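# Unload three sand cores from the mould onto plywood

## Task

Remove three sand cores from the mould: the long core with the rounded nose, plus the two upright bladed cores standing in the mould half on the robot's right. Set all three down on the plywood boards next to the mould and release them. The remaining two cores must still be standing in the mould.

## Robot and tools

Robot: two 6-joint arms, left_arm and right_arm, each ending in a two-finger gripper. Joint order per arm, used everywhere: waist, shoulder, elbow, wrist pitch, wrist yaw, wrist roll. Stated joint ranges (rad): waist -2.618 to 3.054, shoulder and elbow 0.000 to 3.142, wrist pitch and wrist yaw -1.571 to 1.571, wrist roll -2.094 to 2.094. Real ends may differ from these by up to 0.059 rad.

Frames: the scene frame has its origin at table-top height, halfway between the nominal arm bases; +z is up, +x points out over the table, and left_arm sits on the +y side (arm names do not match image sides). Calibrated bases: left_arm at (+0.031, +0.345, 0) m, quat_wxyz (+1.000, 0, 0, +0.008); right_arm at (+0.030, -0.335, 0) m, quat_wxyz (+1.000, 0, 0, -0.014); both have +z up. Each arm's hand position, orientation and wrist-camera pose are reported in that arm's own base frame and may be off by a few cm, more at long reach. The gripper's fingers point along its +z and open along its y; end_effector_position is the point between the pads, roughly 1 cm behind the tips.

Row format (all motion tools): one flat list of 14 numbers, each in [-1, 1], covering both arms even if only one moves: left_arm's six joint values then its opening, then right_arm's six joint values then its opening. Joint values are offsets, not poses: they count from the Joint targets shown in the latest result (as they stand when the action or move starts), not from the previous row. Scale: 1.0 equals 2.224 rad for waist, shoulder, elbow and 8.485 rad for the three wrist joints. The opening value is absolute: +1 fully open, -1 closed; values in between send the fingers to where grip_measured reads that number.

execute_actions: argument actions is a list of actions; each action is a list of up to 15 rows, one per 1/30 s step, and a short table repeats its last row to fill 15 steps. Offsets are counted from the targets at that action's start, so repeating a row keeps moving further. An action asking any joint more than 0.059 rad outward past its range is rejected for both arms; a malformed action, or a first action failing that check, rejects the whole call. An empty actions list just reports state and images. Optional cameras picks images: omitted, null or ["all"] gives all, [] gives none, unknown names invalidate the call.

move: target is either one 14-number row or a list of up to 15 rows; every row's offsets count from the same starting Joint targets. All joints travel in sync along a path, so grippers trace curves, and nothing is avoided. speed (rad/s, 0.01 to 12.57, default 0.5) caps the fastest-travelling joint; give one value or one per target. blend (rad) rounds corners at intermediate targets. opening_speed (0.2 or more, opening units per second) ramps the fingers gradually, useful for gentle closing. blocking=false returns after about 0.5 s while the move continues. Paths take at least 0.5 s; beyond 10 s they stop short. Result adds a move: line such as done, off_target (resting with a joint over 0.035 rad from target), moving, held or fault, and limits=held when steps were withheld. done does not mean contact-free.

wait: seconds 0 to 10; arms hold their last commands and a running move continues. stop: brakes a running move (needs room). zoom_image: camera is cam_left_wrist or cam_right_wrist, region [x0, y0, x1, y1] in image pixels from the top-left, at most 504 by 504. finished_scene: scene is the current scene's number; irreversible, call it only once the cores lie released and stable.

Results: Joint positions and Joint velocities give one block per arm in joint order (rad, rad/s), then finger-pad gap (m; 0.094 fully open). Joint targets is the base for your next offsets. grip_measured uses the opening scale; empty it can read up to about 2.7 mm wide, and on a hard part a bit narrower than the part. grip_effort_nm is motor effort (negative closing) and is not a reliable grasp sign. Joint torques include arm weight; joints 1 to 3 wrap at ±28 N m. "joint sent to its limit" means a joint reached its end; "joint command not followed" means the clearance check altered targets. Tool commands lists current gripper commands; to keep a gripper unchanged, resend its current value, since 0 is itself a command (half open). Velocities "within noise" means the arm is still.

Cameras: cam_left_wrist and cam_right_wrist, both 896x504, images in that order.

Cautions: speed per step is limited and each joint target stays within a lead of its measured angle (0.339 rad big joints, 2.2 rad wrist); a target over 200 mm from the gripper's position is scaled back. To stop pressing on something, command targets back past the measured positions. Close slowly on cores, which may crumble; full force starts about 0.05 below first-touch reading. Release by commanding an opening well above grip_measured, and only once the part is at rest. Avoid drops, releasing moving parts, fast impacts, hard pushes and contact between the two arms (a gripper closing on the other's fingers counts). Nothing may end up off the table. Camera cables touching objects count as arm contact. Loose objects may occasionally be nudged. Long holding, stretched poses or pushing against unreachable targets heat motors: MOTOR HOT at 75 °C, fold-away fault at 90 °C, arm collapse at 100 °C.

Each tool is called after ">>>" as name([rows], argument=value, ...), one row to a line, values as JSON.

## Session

>>> execute_actions(actions=[])

Scene clock: 0.00 s.
left_arm: end_effector_position=(+0.3493, -0.0518, +0.2095) grip_measured=+1.000 grip_effort_nm=n/a end_effector_quat_wxyz=(+0.534, -0.007, +0.815, -0.226) | right_arm: end_effector_position=(+0.3046, +0.0783, +0.1820) grip_measured=+1.000 grip_effort_nm=n/a end_effector_quat_wxyz=(+0.477, +0.034, +0.863, +0.162)
Joint positions: left_arm=[0.059 1.017 0.578 0.071 0.424 -0.25 0.094] | right_arm=[0.21 0.854 0.562 -0.224 -0.068 0.329 0.094]
Joint velocities: within noise
Joint torques (N m): no reading
Heat: left arm: 32 °C; right arm: 33 °C.
Joint targets: left_arm=[0.059 1.010 0.587 0.072 0.427 -0.248] | right_arm=[0.210 0.847 0.574 -0.220 -0.067 0.327]
Tool commands: left_gripper/opening=+1.0 right_gripper/opening=+1.0

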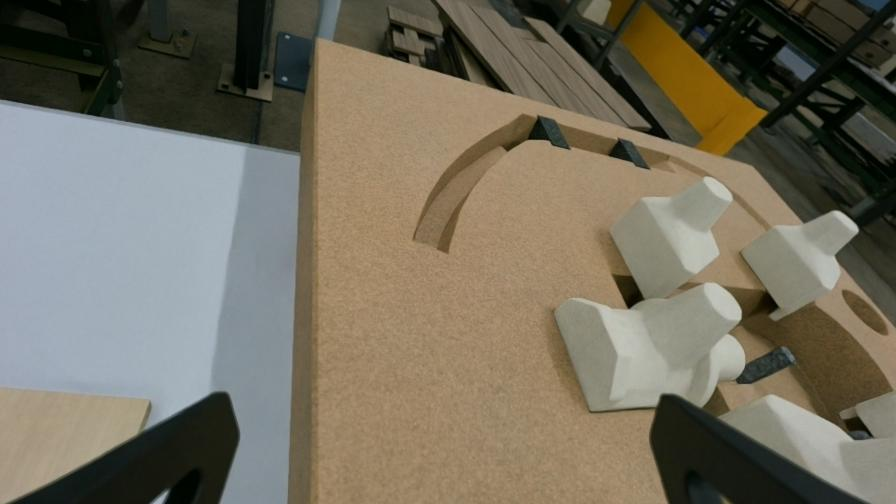

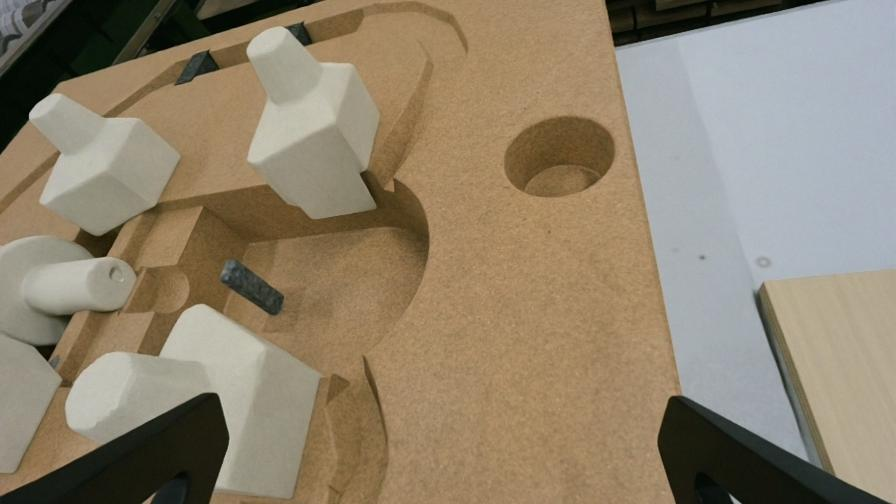

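>>> move([
  [0,0.19,0.273,-0.058,0,0.05,1,0,0.2743,0.3957,-0.0892,0.0079,-0.0385,1],
  [-0.152,0.571,0.8201,-0.1735,0.0368,0.1702,1,0.1574,0.2743,0.3957,-0.0892,0.0079,-0.0385,1],
], speed=1.0, blend=0.15)

Scene clock: 12.57 s.
left_arm: end_effector_position=(+0.4347, -0.2449, +0.2173) grip_measured=+1.000 grip_effort_nm=0.037 end_effector_quat_wxyz=(+0.279, +0.659, +0.654, -0.246) | right_arm: end_effector_position=(+0.3129, +0.1968, +0.2240) grip_measured=+1.000 grip_effort_nm=0.027 end_effector_quat_wxyz=(+0.270, -0.261, +0.923, +0.081)
Joint positions: left_arm=[-0.28 2.26 2.387 -1.39 0.709 1.183 0.094] | right_arm=[0.556 1.451 1.42 -0.967 -0.006 0.006 0.094]
Joint velocities: within noise
Joint torques (N m): left_arm=[0.12 -9.51 6.79 0.85 0.77 0.08] | right_arm=[0.42 -4.57 8.54 0.88 0.05 -0.1]
Heat: left arm: 34 °C; right arm: 35 °C.
Joint targets: left_arm=[-0.279 2.280 2.412 -1.400 0.739 1.196] | right_arm=[0.560 1.457 1.454 -0.977 0.000 0.000]
move: done

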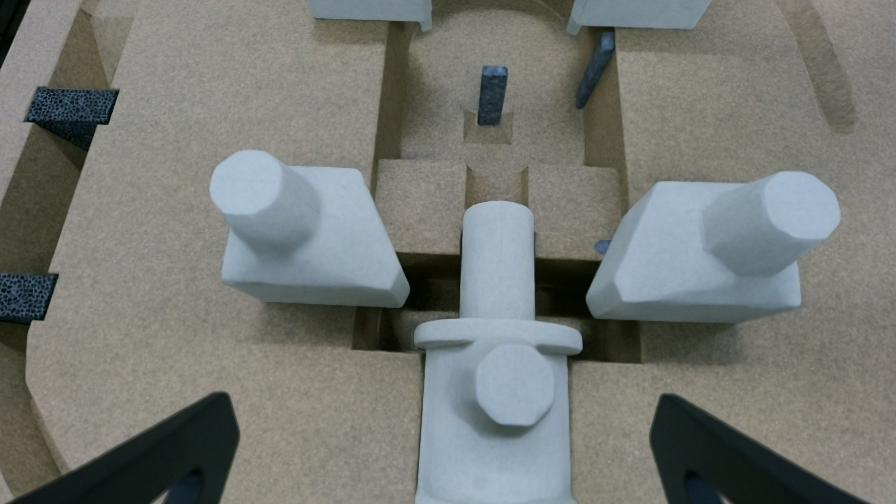

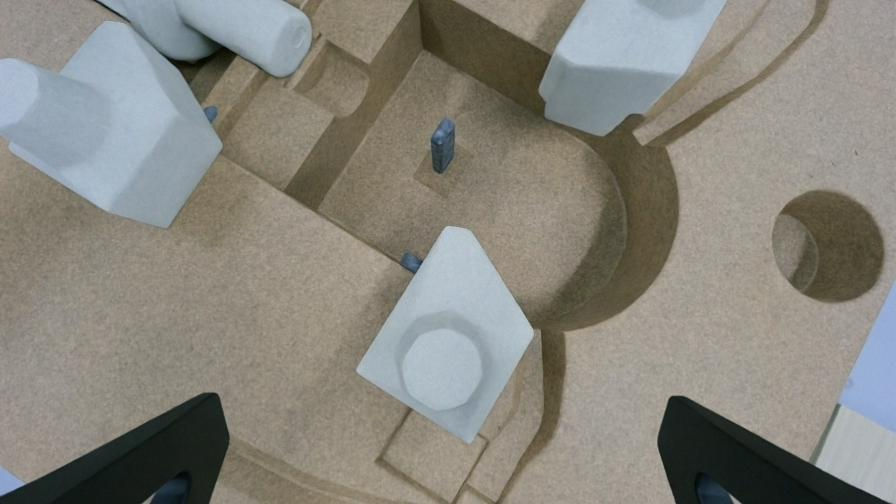

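>>> move(target=[-0.0211,-0.1169,-0.2774,0.0556,0,0,1,0,0.008,-0.1367,0.0338,0,0,1], speed=0.5)

Scene clock: 28.00 s.
left_arm: end_effector_position=(+0.4117, -0.2572, +0.1538) grip_measured=+1.000 grip_effort_nm=0.022 end_effector_quat_wxyz=(+0.300, +0.676, +0.630, -0.239) | right_arm: end_effector_position=(+0.3167, +0.1991, +0.1508) grip_measured=+1.000 grip_effort_nm=0.022 end_effector_quat_wxyz=(+0.258, -0.262, +0.927, +0.078)
Joint positions: left_arm=[-0.318 2.067 1.804 -0.94 0.712 1.184 0.094] | right_arm=[0.556 1.471 1.159 -0.713 -0.006 0.006 0.094]
Joint velocities: within noise
Joint torques (N m): left_arm=[-0.54 -13.45 4.37 1.18 0.73 0.06] | right_arm=[0.4 -4.93 5.27 1.15 0.06 -0.11]
Heat: left arm: 35 °C; right arm: 35 °C.
Joint targets: left_arm=[-0.326 2.020 1.794 -0.928 0.739 1.196] | right_arm=[0.560 1.475 1.150 -0.690 0.000 0.000]
move: off_target (left_arm); left_arm: the shoulder is farthest, 0.047 rad from its target

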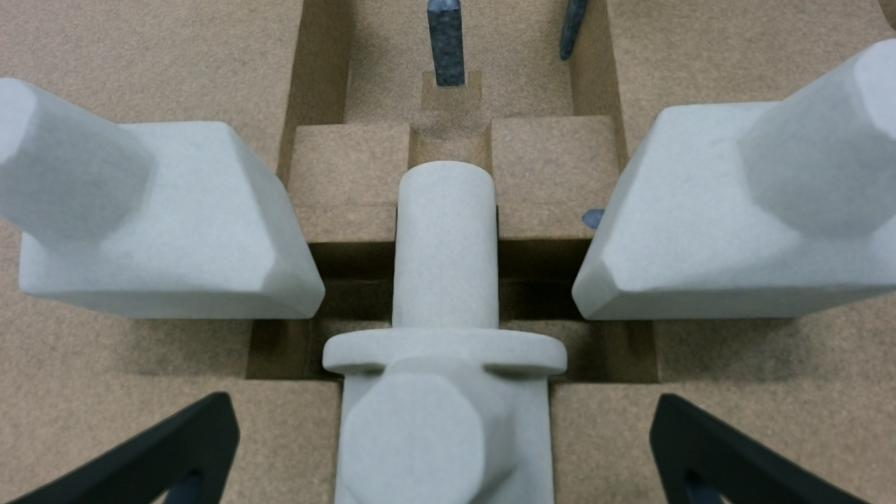

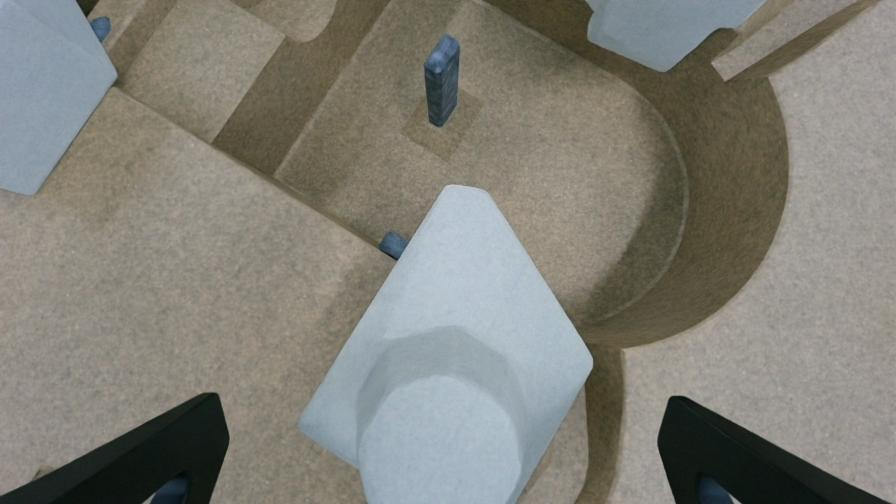

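>>> move(target=[0,0,0,0.0035,0,0,1,0,0,0,0,0,0,-0.6], opening_speed=0.9, cameras=[])

>>> move(target=[0,0,0,0,0,0,-0.6,0,0,0,0,0,0,-0.6], opening_speed=0.9)

Scene clock: 38.53 s.
left_arm: end_effector_position=(+0.4173, -0.2590, +0.1561) grip_measured=+1.000 grip_effort_nm=0.027 end_effector_quat_wxyz=(+0.312, +0.678, +0.624, -0.232) | right_arm: end_effector_position=(+0.3170, +0.1994, +0.1510) grip_measured=-0.283 grip_effort_nm=-1.004 end_effector_quat_wxyz=(+0.259, -0.264, +0.926, +0.078)
Joint positions: left_arm=[-0.318 2.067 1.804 -0.909 0.712 1.185 0.094] | right_arm=[0.556 1.471 1.159 -0.711 -0.006 0.003 0.034]
Joint velocities: within noise
Joint torques (N m): left_arm=[-0.66 -13.57 4.34 1.25 0.71 0.07] | right_arm=[0.39 -4.94 5.26 1.13 0.05 -0.07]
Heat: left arm: 42 °C; right arm: 35 °C.
Joint targets: left_arm=[-0.326 2.020 1.794 -0.898 0.739 1.196] | right_arm=[0.560 1.475 1.150 -0.690 0.000 0.000]
move: off_target (left_arm); left_arm: the shoulder is farthest, 0.047 rad from its target
No camera images: "cameras" was empty.

Scene clock: 40.53 s.
left_arm: end_effector_position=(+0.4154, -0.2586, +0.1555) grip_measured=-0.311 grip_effort_nm=-1.004 end_effector_quat_wxyz=(+0.309, +0.677, +0.625, -0.235) | right_arm: end_effector_position=(+0.3170, +0.1994, +0.1510) grip_measured=-0.284 grip_effort_nm=-1.004 end_effector_quat_wxyz=(+0.259, -0.264, +0.926, +0.077)
Joint positions: left_arm=[-0.318 2.067 1.804 -0.919 0.714 1.185 0.032] | right_arm=[0.556 1.471 1.159 -0.711 -0.006 0.003 0.034]
Joint velocities: within noise
Joint torques (N m): left_arm=[-0.57 -13.6 4.38 1.34 0.73 0.07] | right_arm=[0.4 -4.97 5.26 1.13 0.05 -0.07]
Heat: left arm: 43 °C; right arm: 35 °C.
Joint targets: left_arm=[-0.326 2.020 1.794 -0.899 0.739 1.196] | right_arm=[0.560 1.475 1.150 -0.690 0.000 0.000]
move: off_target (left_arm); left_arm: the shoulder is farthest, 0.047 rad from its target

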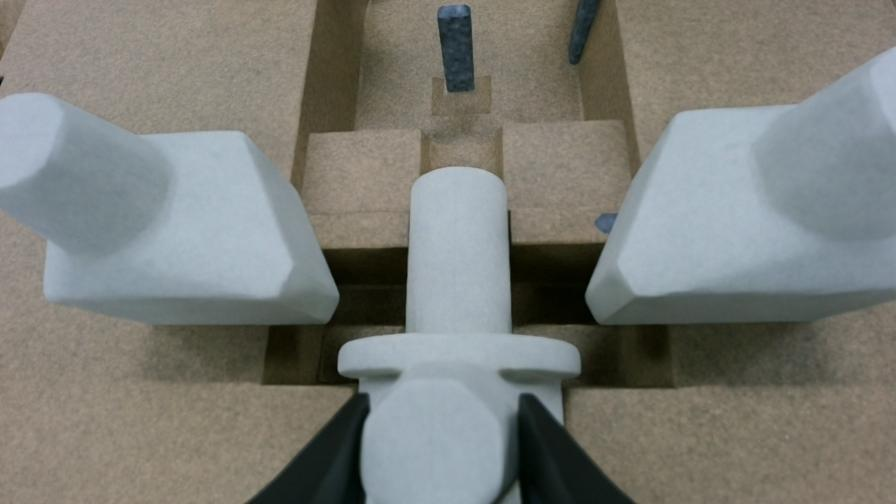

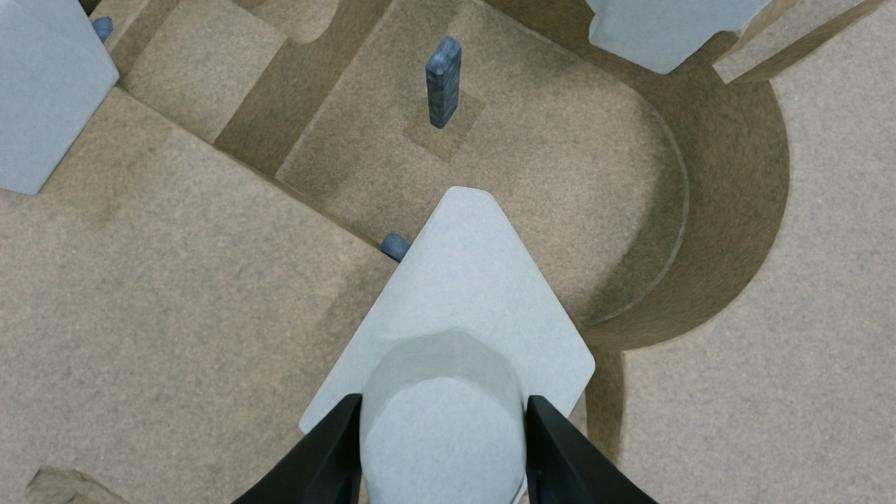

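>>> move([
  [0,0.0265,0.1039,-0.0182,0,0,-0.6,0,0.0009,0.1232,-0.0236,0,0,-0.6],
  [0,0.049,0.2122,-0.0407,0,0,-0.6,0,0.0247,0.2464,-0.0497,0,0,-0.6],
  [0.2248,0.049,0.2122,-0.0407,0,0,-0.6,-0.22,0.0247,0.2464,-0.0497,0,0,-0.6],
  [0.5054,-0.344,-0.339,0.0058,0,0,-0.6,-0.3889,-0.0166,0.045,-0.0029,0,0,-0.6],
], speed=[0.35,0.4,0.7,0.8], blend=[0,0.1,0.1,0])

Scene clock: 61.30 s.
left_arm: end_effector_position=(+0.2750, +0.1262, +0.1686) grip_measured=-0.313 grip_effort_nm=-1.009 end_effector_quat_wxyz=(+0.363, +0.244, +0.899, -0.018) | right_arm: end_effector_position=(+0.3604, -0.1114, +0.1673) grip_measured=-0.284 grip_effort_nm=-1.004 end_effector_quat_wxyz=(+0.263, +0.146, +0.953, -0.040)
Joint positions: left_arm=[0.792 1.303 1.029 -0.905 0.651 1.188 0.032] | right_arm=[-0.302 1.487 1.243 -0.789 0.001 0.003 0.034]
Joint velocities: within noise
Joint torques (N m): left_arm=[0.57 -7.39 6.09 1.74 1.42 0.03] | right_arm=[-0.23 -9.42 6.41 1.63 -0.02 -0.07]
Heat: left arm: 48 °C; right arm: 36 °C.
Joint targets: left_arm=[0.798 1.255 1.041 -0.849 0.739 1.196] | right_arm=[-0.305 1.439 1.250 -0.715 0.000 0.000]
move: off_target (left_arm, right_arm); left_arm: the wrist yaw is farthest, 0.088 rad from its target; right_arm: the wrist pitch is farthest, 0.075 rad from its target

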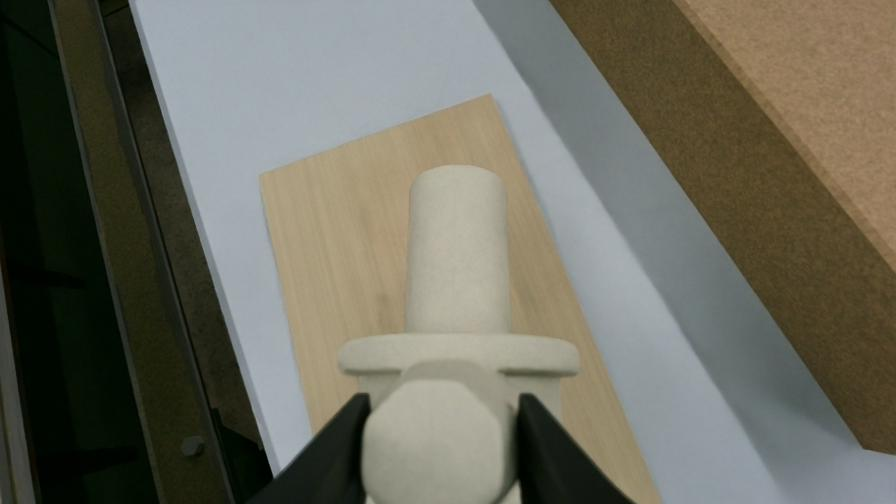

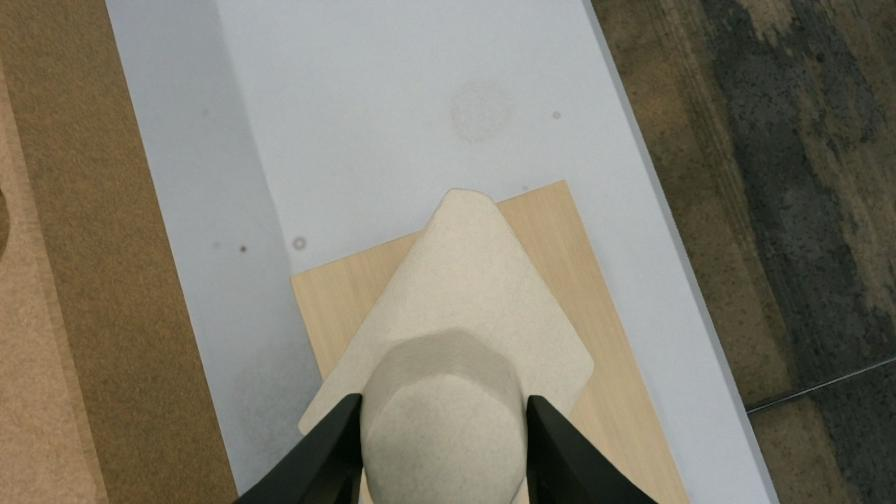

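>>> move(target=[0,0.009,-0.0715,0.0207,0,0,-0.6,-0.0261,-0.0346,-0.1124,0.0218,0,0,-0.6], speed=0.45)

Scene clock: 69.37 s.
left_arm: end_effector_position=(+0.2738, +0.1246, +0.1306) grip_measured=-0.313 grip_effort_nm=-0.999 end_effector_quat_wxyz=(+0.368, +0.246, +0.897, -0.013) | right_arm: end_effector_position=(+0.3326, -0.1231, +0.1234) grip_measured=-0.284 grip_effort_nm=-1.004 end_effector_quat_wxyz=(+0.267, +0.172, +0.947, -0.048)
Joint positions: left_arm=[0.792 1.301 0.87 -0.733 0.653 1.188 0.032] | right_arm=[-0.357 1.406 0.992 -0.607 0.001 0.003 0.034]
Joint velocities: within noise
Joint torques (N m): left_arm=[0.54 -5.74 5.91 1.79 1.41 0.04] | right_arm=[-0.59 -8.39 6.49 1.66 -0.03 -0.06]
Heat: left arm: 44 °C; right arm: 37 °C.
Joint targets: left_arm=[0.798 1.274 0.882 -0.674 0.739 1.196] | right_arm=[-0.363 1.362 1.000 -0.530 0.000 0.000]
move: off_target (left_arm, right_arm); left_arm: the wrist yaw is farthest, 0.086 rad from its target; right_arm: the wrist pitch is farthest, 0.077 rad from its target

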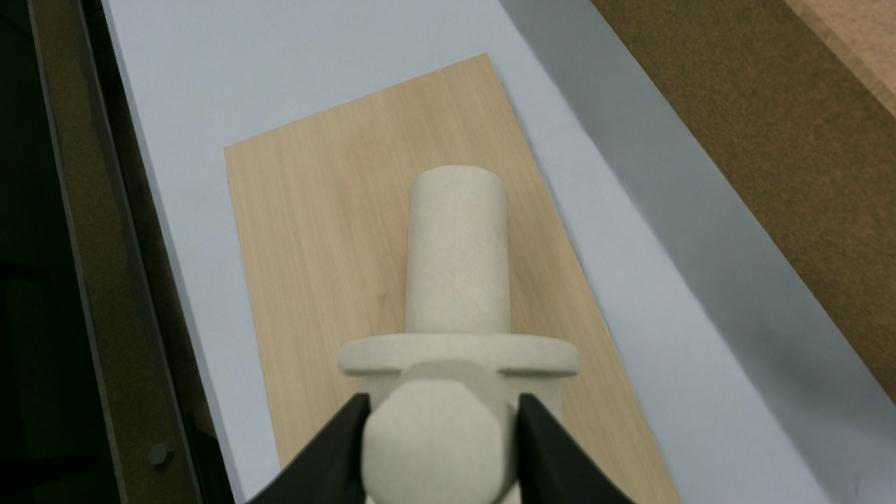

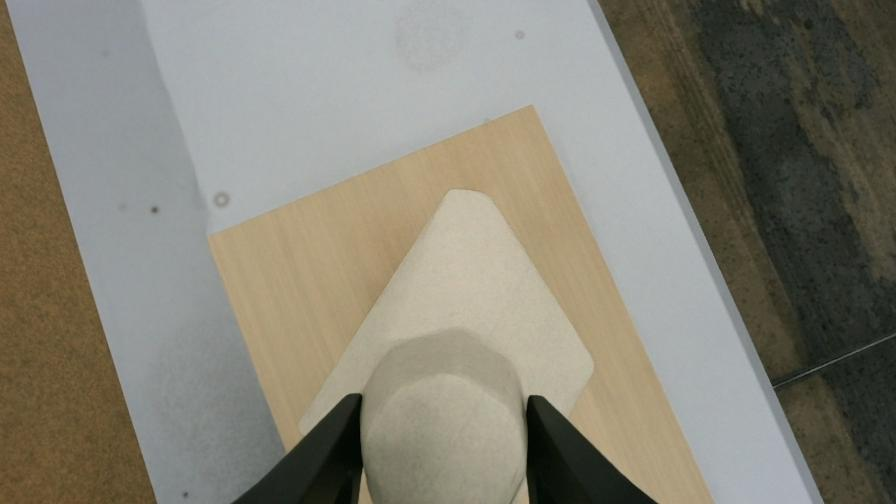

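>>> move(target=[0,0.0012,-0.0173,0.0048,0,0,-0.6,0,0.002,-0.0147,0.0044,0,0,-0.6], speed=0.2, cameras=[])

>>> move(target=[0,0.0005,-0.0069,0.0019,0,0,-0.6,0,0.001,-0.0074,0.0022,0,0,-0.6], speed=0.12, cameras=[])

Scene clock: 74.57 s.
left_arm: end_effector_position=(+0.2728, +0.1236, +0.1218) grip_measured=-0.313 grip_effort_nm=-0.999 end_effector_quat_wxyz=(+0.368, +0.246, +0.896, -0.011) | right_arm: end_effector_position=(+0.3325, -0.1230, +0.1167) grip_measured=-0.284 grip_effort_nm=-1.004 end_effector_quat_wxyz=(+0.270, +0.172, +0.946, -0.048)
Joint positions: left_arm=[0.792 1.301 0.833 -0.693 0.653 1.188 0.032] | right_arm=[-0.357 1.406 0.961 -0.572 0 0.003 0.034]
Joint velocities: within noise
Joint torques (N m): left_arm=[0.53 -5.45 5.79 1.82 1.39 0.03] | right_arm=[-0.54 -8.01 6.28 1.69 -0.01 -0.08]
Heat: left arm: 42 °C; right arm: 38 °C.
Joint targets: left_arm=[0.798 1.277 0.843 -0.633 0.739 1.196] | right_arm=[-0.363 1.366 0.968 -0.492 0.000 0.000]
move: off_target (left_arm, right_arm); left_arm: the wrist yaw is farthest, 0.086 rad from its target; right_arm: the wrist pitch is farthest, 0.079 rad from its target
No camera images: "cameras" was empty.

Scene clock: 75.50 s.
left_arm: end_effector_position=(+0.2738, +0.1233, +0.1205) grip_measured=-0.313 grip_effort_nm=-0.999 end_effector_quat_wxyz=(+0.372, +0.248, +0.894, -0.011) | right_arm: end_effector_position=(+0.3320, -0.1228, +0.1130) grip_measured=-0.284 grip_effort_nm=-1.004 end_effector_quat_wxyz=(+0.270, +0.172, +0.946, -0.049)
Joint positions: left_arm=[0.792 1.301 0.823 -0.676 0.66 1.188 0.032] | right_arm=[-0.357 1.406 0.945 -0.554 0 0.003 0.034]
Joint velocities: within noise
Joint torques (N m): left_arm=[0.57 -5.33 5.37 1.81 1.29 0.03] | right_arm=[-0.54 -7.82 6.22 1.72 -0.02 -0.08]
Heat: left arm: 41 °C; right arm: 38 °C.
Joint targets: left_arm=[0.798 1.278 0.828 -0.617 0.739 1.196] | right_arm=[-0.363 1.368 0.951 -0.474 0.000 0.000]
move: off_target (left_arm, right_arm); left_arm: the wrist yaw is farthest, 0.079 rad from its target; right_arm: the wrist pitch is farthest, 0.080 rad from its target
No camera images: "cameras" was empty.

>>> move(target=[0,0.0003,-0.004,0.001,0,0,-0.6,0,0.001,-0.0074,0.0022,0,0,-0.6], speed=0.12, cameras=[])

>>> move(target=[0,0,0,0,0,0,0.5,0,0.0005,-0.0037,0.0011,0,0,-0.6], speed=0.12, opening_speed=0.6)

Scene clock: 79.07 s.
left_arm: end_effector_position=(+0.2748, +0.1228, +0.1204) grip_measured=-0.313 grip_effort_nm=-1.009 end_effector_quat_wxyz=(+0.376, +0.249, +0.892, -0.011) | right_arm: end_effector_position=(+0.3340, -0.1235, +0.1118) grip_measured=-0.284 grip_effort_nm=-1.004 end_effector_quat_wxyz=(+0.277, +0.172, +0.944, -0.050)
Joint positions: left_arm=[0.792 1.301 0.817 -0.665 0.668 1.188 0.032] | right_arm=[-0.357 1.406 0.934 -0.529 0 0.003 0.034]
Joint velocities: within noise
Joint torques (N m): left_arm=[0.54 -5.27 5.23 1.8 1.18 0.02] | right_arm=[-0.55 -7.62 5.87 1.68 -0.02 -0.07]
Heat: left arm: 40 °C; right arm: 38 °C.
Joint targets: left_arm=[0.798 1.279 0.819 -0.608 0.739 1.196] | right_arm=[-0.363 1.370 0.935 -0.455 0.000 0.000]
move: off_target (left_arm, right_arm); left_arm: the wrist yaw is farthest, 0.071 rad from its target; right_arm: the wrist pitch is farthest, 0.074 rad from its target
No camera images: "cameras" was empty.

Scene clock: 81.10 s.
left_arm: end_effector_position=(+0.2830, +0.1235, +0.1280) grip_measured=+0.498 grip_effort_nm=0.125 end_effector_quat_wxyz=(+0.400, +0.258, +0.879, -0.004) | right_arm: end_effector_position=(+0.3353, -0.1240, +0.1115) grip_measured=-0.284 grip_effort_nm=-1.009 end_effector_quat_wxyz=(+0.281, +0.171, +0.943, -0.050)
Joint positions: left_arm=[0.792 1.301 0.816 -0.621 0.707 1.188 0.07] | right_arm=[-0.357 1.406 0.928 -0.515 0 0.003 0.034]
Joint velocities: within noise
Joint torques (N m): left_arm=[0.51 -5.34 5.26 1.37 0.76 0.02] | right_arm=[-0.55 -7.54 5.71 1.63 -0.01 -0.07]
Heat: left arm: 40 °C; right arm: 38 °C.
Joint targets: left_arm=[0.798 1.279 0.819 -0.608 0.739 1.196] | right_arm=[-0.363 1.372 0.927 -0.446 0.000 0.000]
move: off_target (right_arm); right_arm: the wrist pitch is farthest, 0.069 rad from its target

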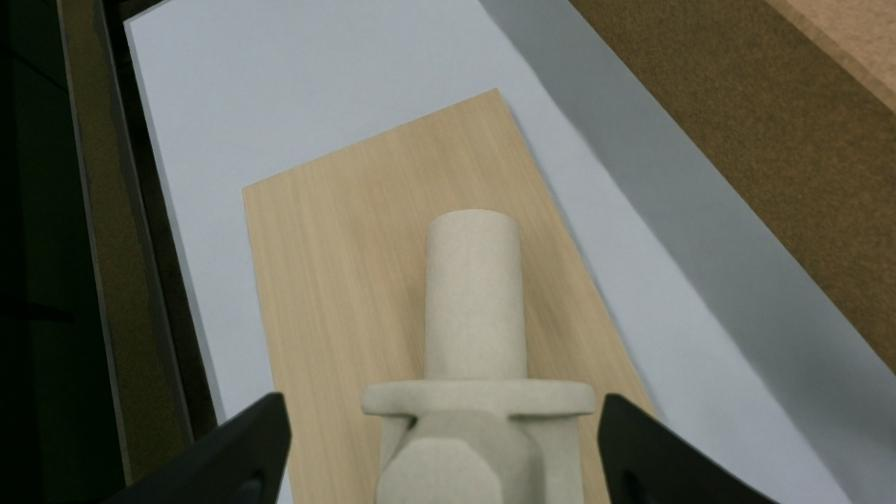

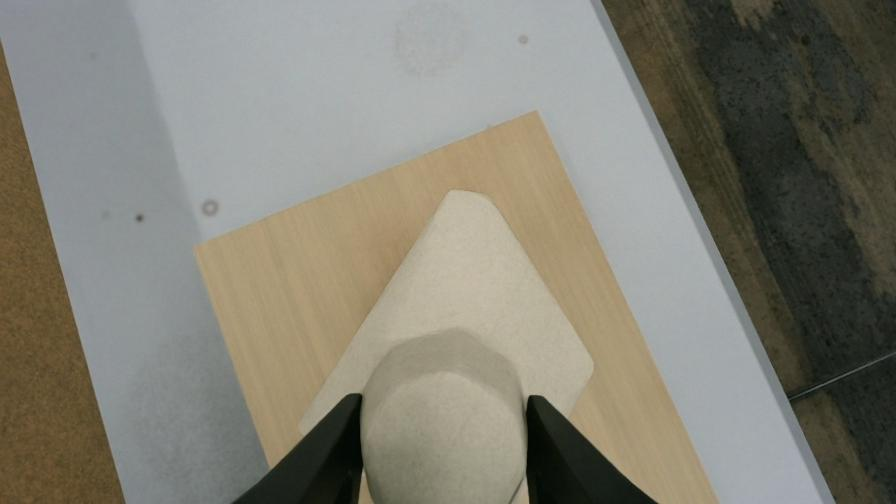

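>>> move(target=[0,0,0.13,-0.03,0,0,0.8,0,0,0,0,0,0,0.95], speed=0.4, opening_speed=0.5)

Scene clock: 87.30 s.
left_arm: end_effector_position=(+0.2929, +0.1330, +0.1992) grip_measured=+0.798 grip_effort_nm=0.129 end_effector_quat_wxyz=(+0.409, +0.263, +0.874, +0.009) | right_arm: end_effector_position=(+0.3441, -0.1260, +0.1197) grip_measured=+0.947 grip_effort_nm=0.183 end_effector_quat_wxyz=(+0.304, +0.169, +0.936, -0.052)
Joint positions: left_arm=[0.792 1.301 1.087 -0.856 0.71 1.188 0.084] | right_arm=[-0.357 1.4 0.928 -0.471 -0.006 0.003 0.091]
Joint velocities: within noise
Joint torques (N m): left_arm=[0.57 -5.52 7.1 1.22 0.74 0.03] | right_arm=[-0.53 -7.05 5.79 1.28 0.04 -0.07]
Heat: left arm: 38 °C; right arm: 38 °C.
Joint targets: left_arm=[0.798 1.279 1.108 -0.863 0.739 1.196] | right_arm=[-0.363 1.371 0.927 -0.446 0.000 0.000]
move: done

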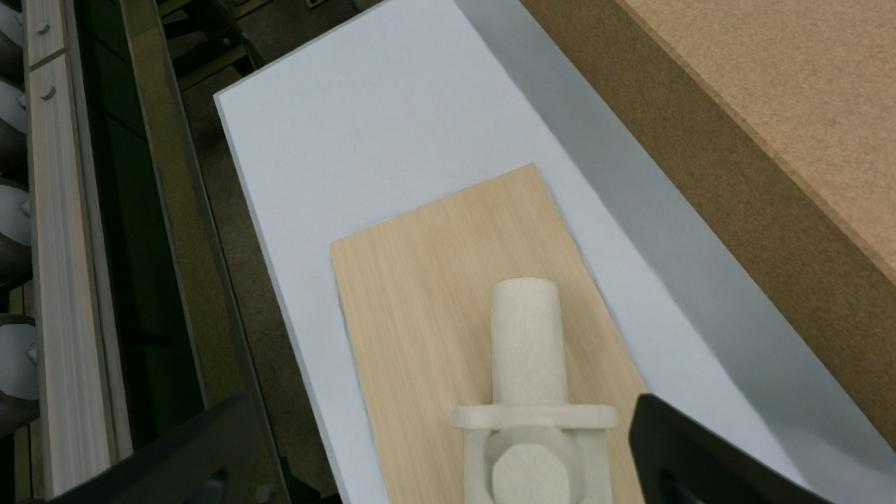

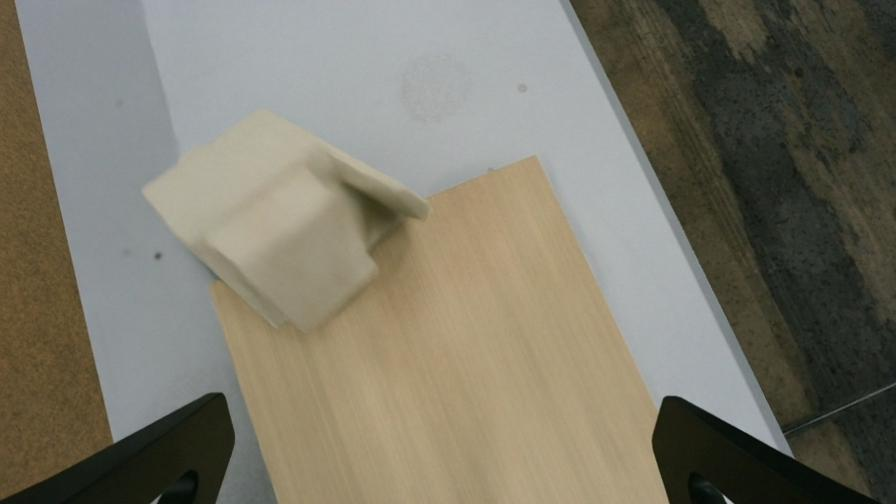

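>>> move([
  [-0.1,0.0315,0.2208,0.0425,-0.05,-0.08,0.8,0,-0.03,0.12,-0.03,0,0,0.95],
  [-0.8988,0.0315,0.2208,0.0425,-0.0871,-0.141,0.8,0,-0.03,0.12,-0.03,0,0,0.95],
], speed=[0.6,1.2], blend=0.1)

>>> zoom_image(camera="cam_left_wrist", region=[340, 120, 600, 330])

>>> zoom_image(camera="cam_right_wrist", region=[100, 100, 500, 450])

Scene clock: 97.47 s.
left_arm: end_effector_position=(+0.1538, -0.3946, +0.4218) grip_measured=+0.798 grip_effort_nm=0.115 end_effector_quat_wxyz=(+0.495, +0.455, +0.657, -0.340) | right_arm: end_effector_position=(+0.3474, -0.1274, +0.2060) grip_measured=+0.947 grip_effort_nm=0.178 end_effector_quat_wxyz=(+0.344, +0.167, +0.922, -0.059)
Joint positions: left_arm=[-1.197 1.343 1.577 -0.516 0.01 0.006 0.084] | right_arm=[-0.357 1.326 1.162 -0.693 -0.006 0.003 0.091]
Joint velocities: within noise
Joint torques (N m): left_arm=[-0.24 -3.84 7.21 2.35 -0.1 -0.15] | right_arm=[-0.55 -5.97 8.54 1.07 0.05 -0.07]
Heat: left arm: 36 °C; right arm: 37 °C.
Joint targets: left_arm=[-1.201 1.349 1.599 -0.502 0.000 -0.001] | right_arm=[-0.363 1.305 1.193 -0.700 0.000 0.000]
move: done

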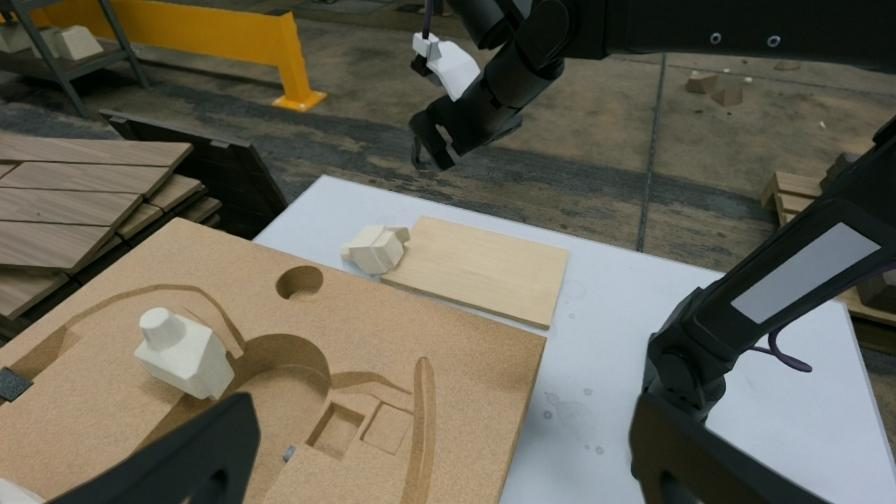

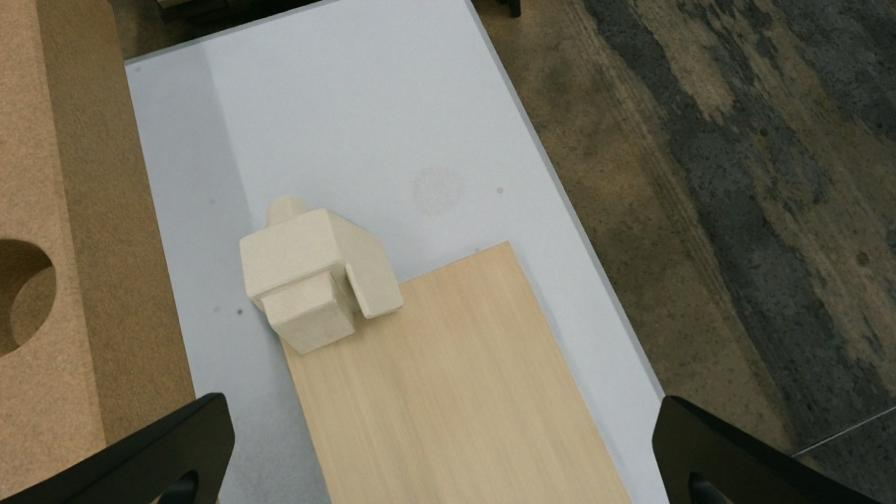

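Scaled by 1.938.

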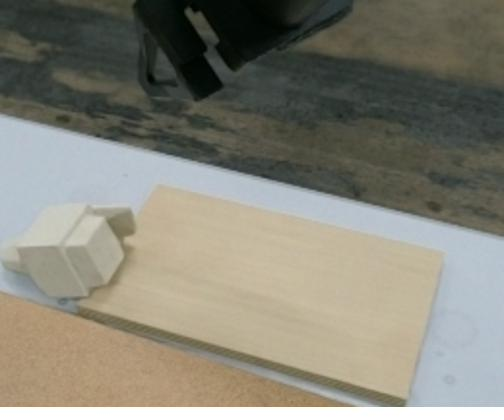

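Scaled by 1.260.

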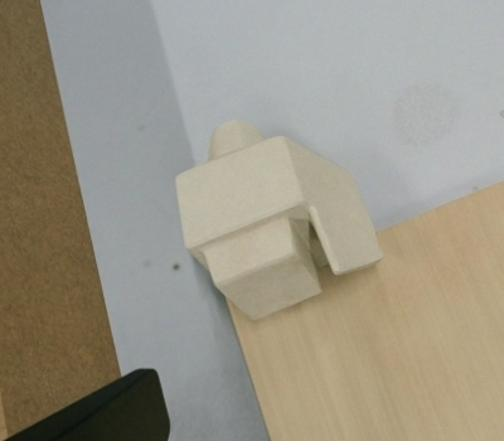

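>>> move(target=[0,0,0,0,0,0,0.8,0.0935,0.4406,0.491,-0.0748,0,0,0.95], speed=0.8)

>>> zoom_image(camera="cam_left_wrist", region=[280, 120, 500, 310])

Scene clock: 127.00 s.
left_arm: end_effector_position=(+0.1540, -0.3945, +0.4218) grip_measured=+0.798 grip_effort_nm=0.115 end_effector_quat_wxyz=(+0.495, +0.455, +0.658, -0.340) | right_arm: end_effector_position=(+0.4877, -0.0750, +0.1310) grip_measured=+0.947 grip_effort_nm=0.183 end_effector_quat_wxyz=(+0.112, +0.079, +0.991, -0.006)
Joint positions: left_arm=[-1.197 1.343 1.577 -0.516 0.009 0.006 0.084] | right_arm=[-0.156 2.279 2.255 -1.321 -0.005 0.003 0.091]
Joint velocities: within noise
Joint torques (N m): left_arm=[-0.17 -3.78 7.21 2.35 -0.1 -0.13] | right_arm=[0.01 -10.47 7.75 0.37 0.03 -0.07]
Heat: left arm: 38 °C; right arm: 37 °C.
Joint targets: left_arm=[-1.201 1.349 1.599 -0.502 0.000 -0.001] | right_arm=[-0.155 2.285 2.285 -1.335 0.000 0.000]
move: done

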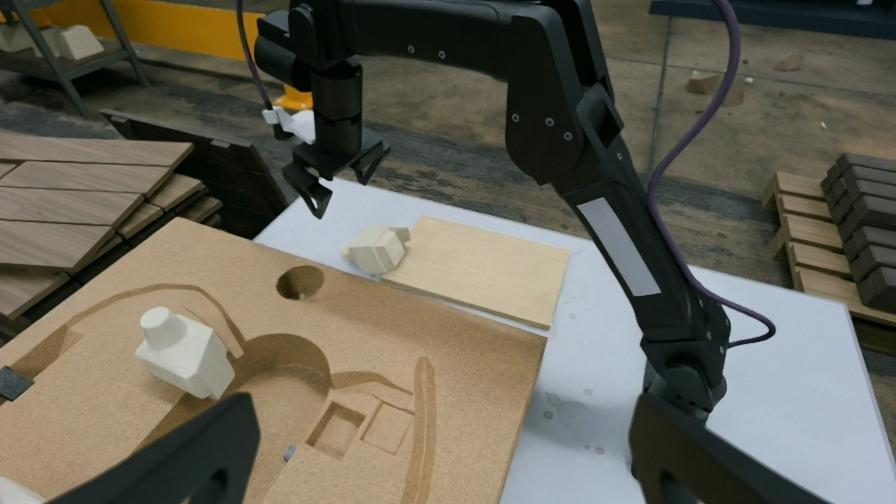

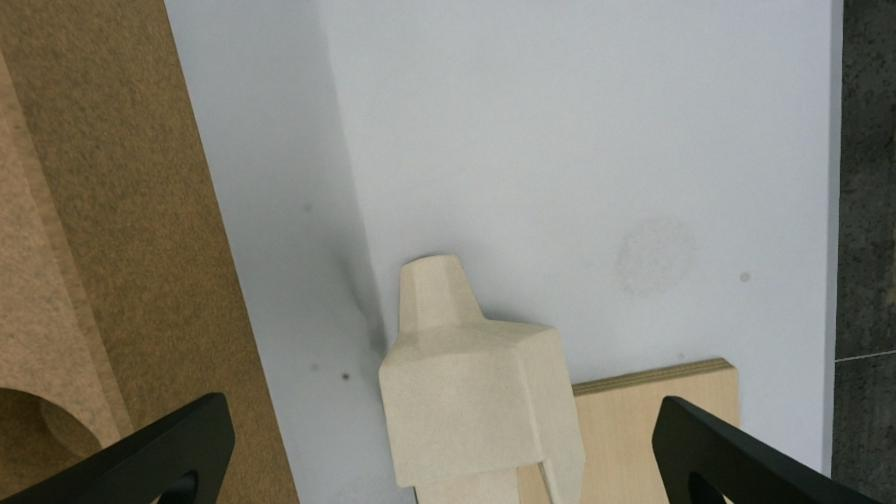

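Scaled by 2.291.

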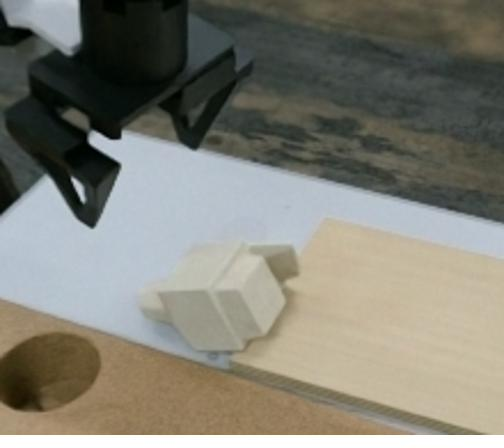

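>>> move(target=[0,0,0,0,0,0,0.8,0,0.0067,-0.1551,0.0359,0,0,0.6], speed=0.4)

>>> zoom_image(camera="cam_left_wrist", region=[280, 120, 500, 310])

Scene clock: 137.80 s.
left_arm: end_effector_position=(+0.1540, -0.3945, +0.4218) grip_measured=+0.798 grip_effort_nm=0.115 end_effector_quat_wxyz=(+0.495, +0.455, +0.658, -0.340) | right_arm: end_effector_position=(+0.4838, -0.0750, +0.0486) grip_measured=+0.603 grip_effort_nm=-0.129 end_effector_quat_wxyz=(+0.091, +0.079, +0.993, -0.006)
Joint positions: left_arm=[-1.197 1.343 1.577 -0.516 0.009 0.006 0.084] | right_arm=[-0.156 2.288 1.949 -1.05 -0.001 0.002 0.075]
Joint velocities: within noise
Joint torques (N m): left_arm=[-0.18 -3.77 7.24 2.34 -0.09 -0.14] | right_arm=[-0.05 -10.11 4.71 0.53 0 -0.06]
Heat: left arm: 39 °C; right arm: 40 °C.
Joint targets: left_arm=[-1.201 1.349 1.599 -0.502 0.000 0.000] | right_arm=[-0.155 2.300 1.941 -1.030 0.000 0.000]
move: done

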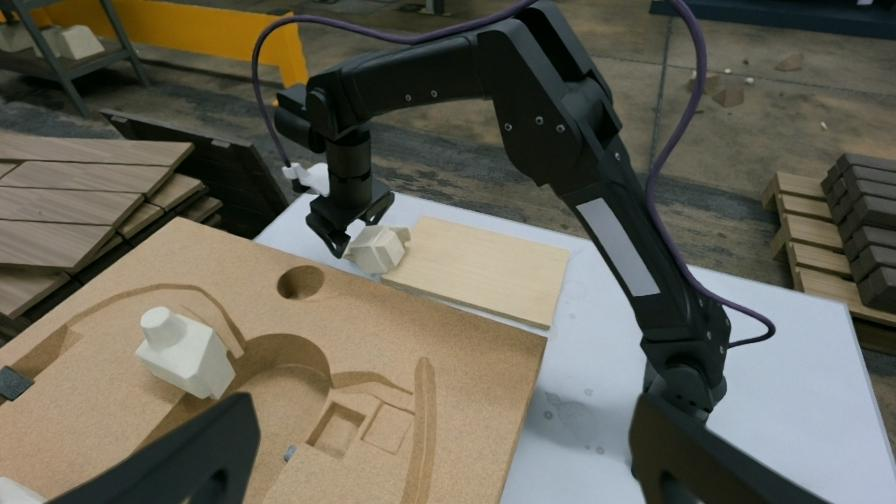

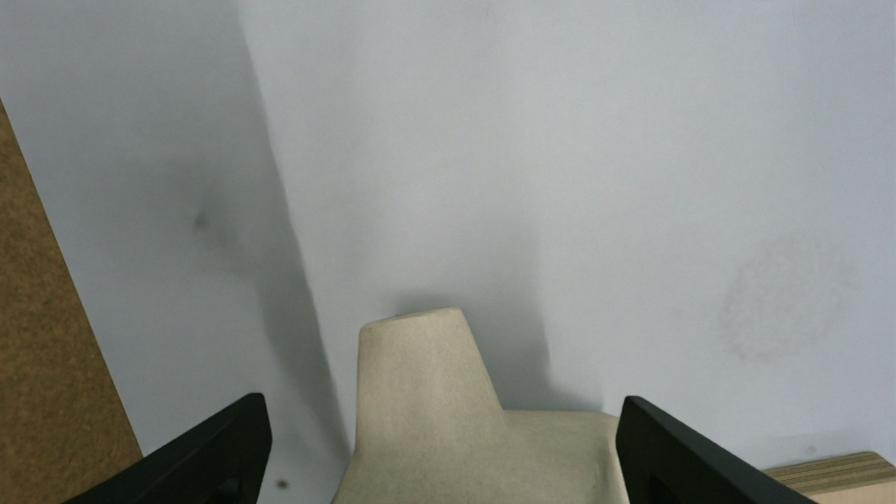

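Scaled by 2.291.

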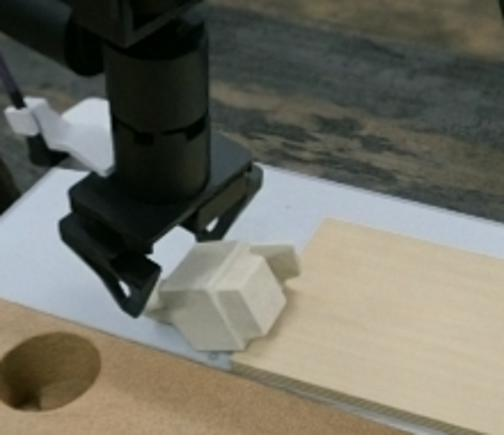

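>>> move(target=[0,0,0,0,0,0,0.8,0.0027,0.0108,-0.0067,0.0046,0,0,0.6], speed=0.25, cameras=["cam_right_wrist"])

>>> move(target=[0,0,0,0,0,0,0.8,0,0,0,0,0,0,-0.75], opening_speed=0.7, cameras=["cam_right_wrist"])

Scene clock: 143.63 s.
left_arm: end_effector_position=(+0.1540, -0.3945, +0.4218) grip_measured=+0.798 grip_effort_nm=0.120 end_effector_quat_wxyz=(+0.495, +0.454, +0.658, -0.340) | right_arm: end_effector_position=(+0.4875, -0.0757, +0.0356) grip_measured=+0.603 grip_effort_nm=-0.125 end_effector_quat_wxyz=(+0.092, +0.079, +0.993, -0.007)
Joint positions: left_arm=[-1.197 1.343 1.577 -0.516 0.009 0.005 0.084] | right_arm=[-0.156 2.31 1.935 -1.011 0 0.002 0.075]
Joint velocities: within noise
Joint torques (N m): left_arm=[-0.27 -3.89 7.28 2.33 -0.07 -0.12] | right_arm=[0.51 -10.04 4.64 0.56 0.01 -0.07]
Heat: left arm: 40 °C; right arm: 39 °C.
Joint targets: left_arm=[-1.201 1.349 1.599 -0.502 0.000 -0.001] | right_arm=[-0.149 2.324 1.925 -0.991 0.000 0.000]
move: done
Images, in order (width x height): cam_right_wrist 896x504.

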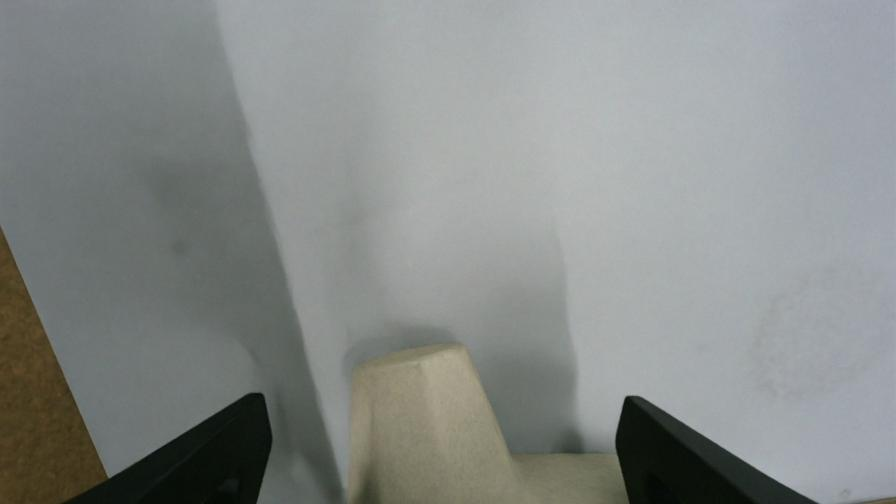

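Scene clock: 145.77 s.
left_arm: end_effector_position=(+0.1540, -0.3945, +0.4218) grip_measured=+0.798 grip_effort_nm=0.120 end_effector_quat_wxyz=(+0.495, +0.454, +0.658, -0.340) | right_arm: end_effector_position=(+0.4953, -0.0815, +0.0374) grip_measured=+0.121 grip_effort_nm=-1.009 end_effector_quat_wxyz=(+0.109, +0.076, +0.991, -0.021)
Joint positions: left_arm=[-1.197 1.343 1.577 -0.516 0.009 0.005 0.084] | right_arm=[-0.156 2.31 1.935 -0.976 0.025 -0.005 0.053]
Joint velocities: within noise
Joint torques (N m): left_arm=[-0.27 -3.86 7.17 2.35 -0.09 -0.14] | right_arm=[0.62 -10.13 4.71 0.32 -0.24 0.02]
Heat: left arm: 40 °C; right arm: 39 °C.
Joint targets: left_arm=[-1.201 1.349 1.599 -0.502 0.000 -0.001] | right_arm=[-0.149 2.324 1.925 -0.991 0.000 0.000]
move: done
Images, in order (width x height): cam_right_wrist 896x504.

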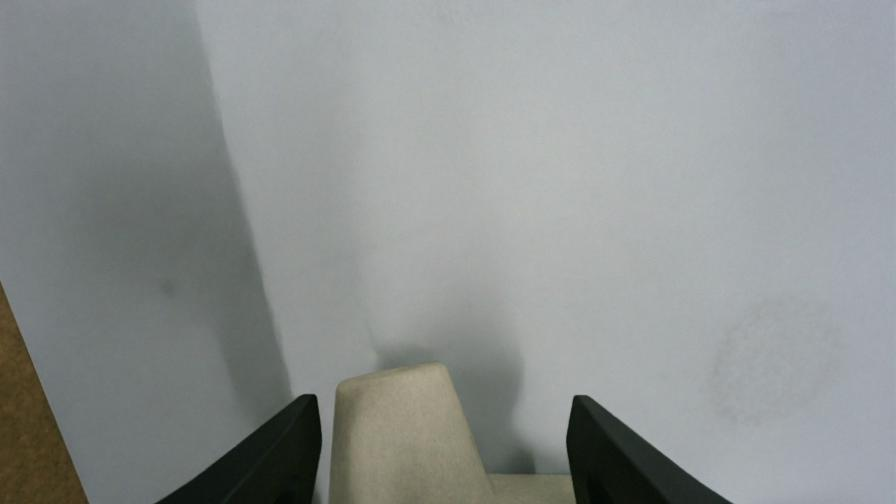

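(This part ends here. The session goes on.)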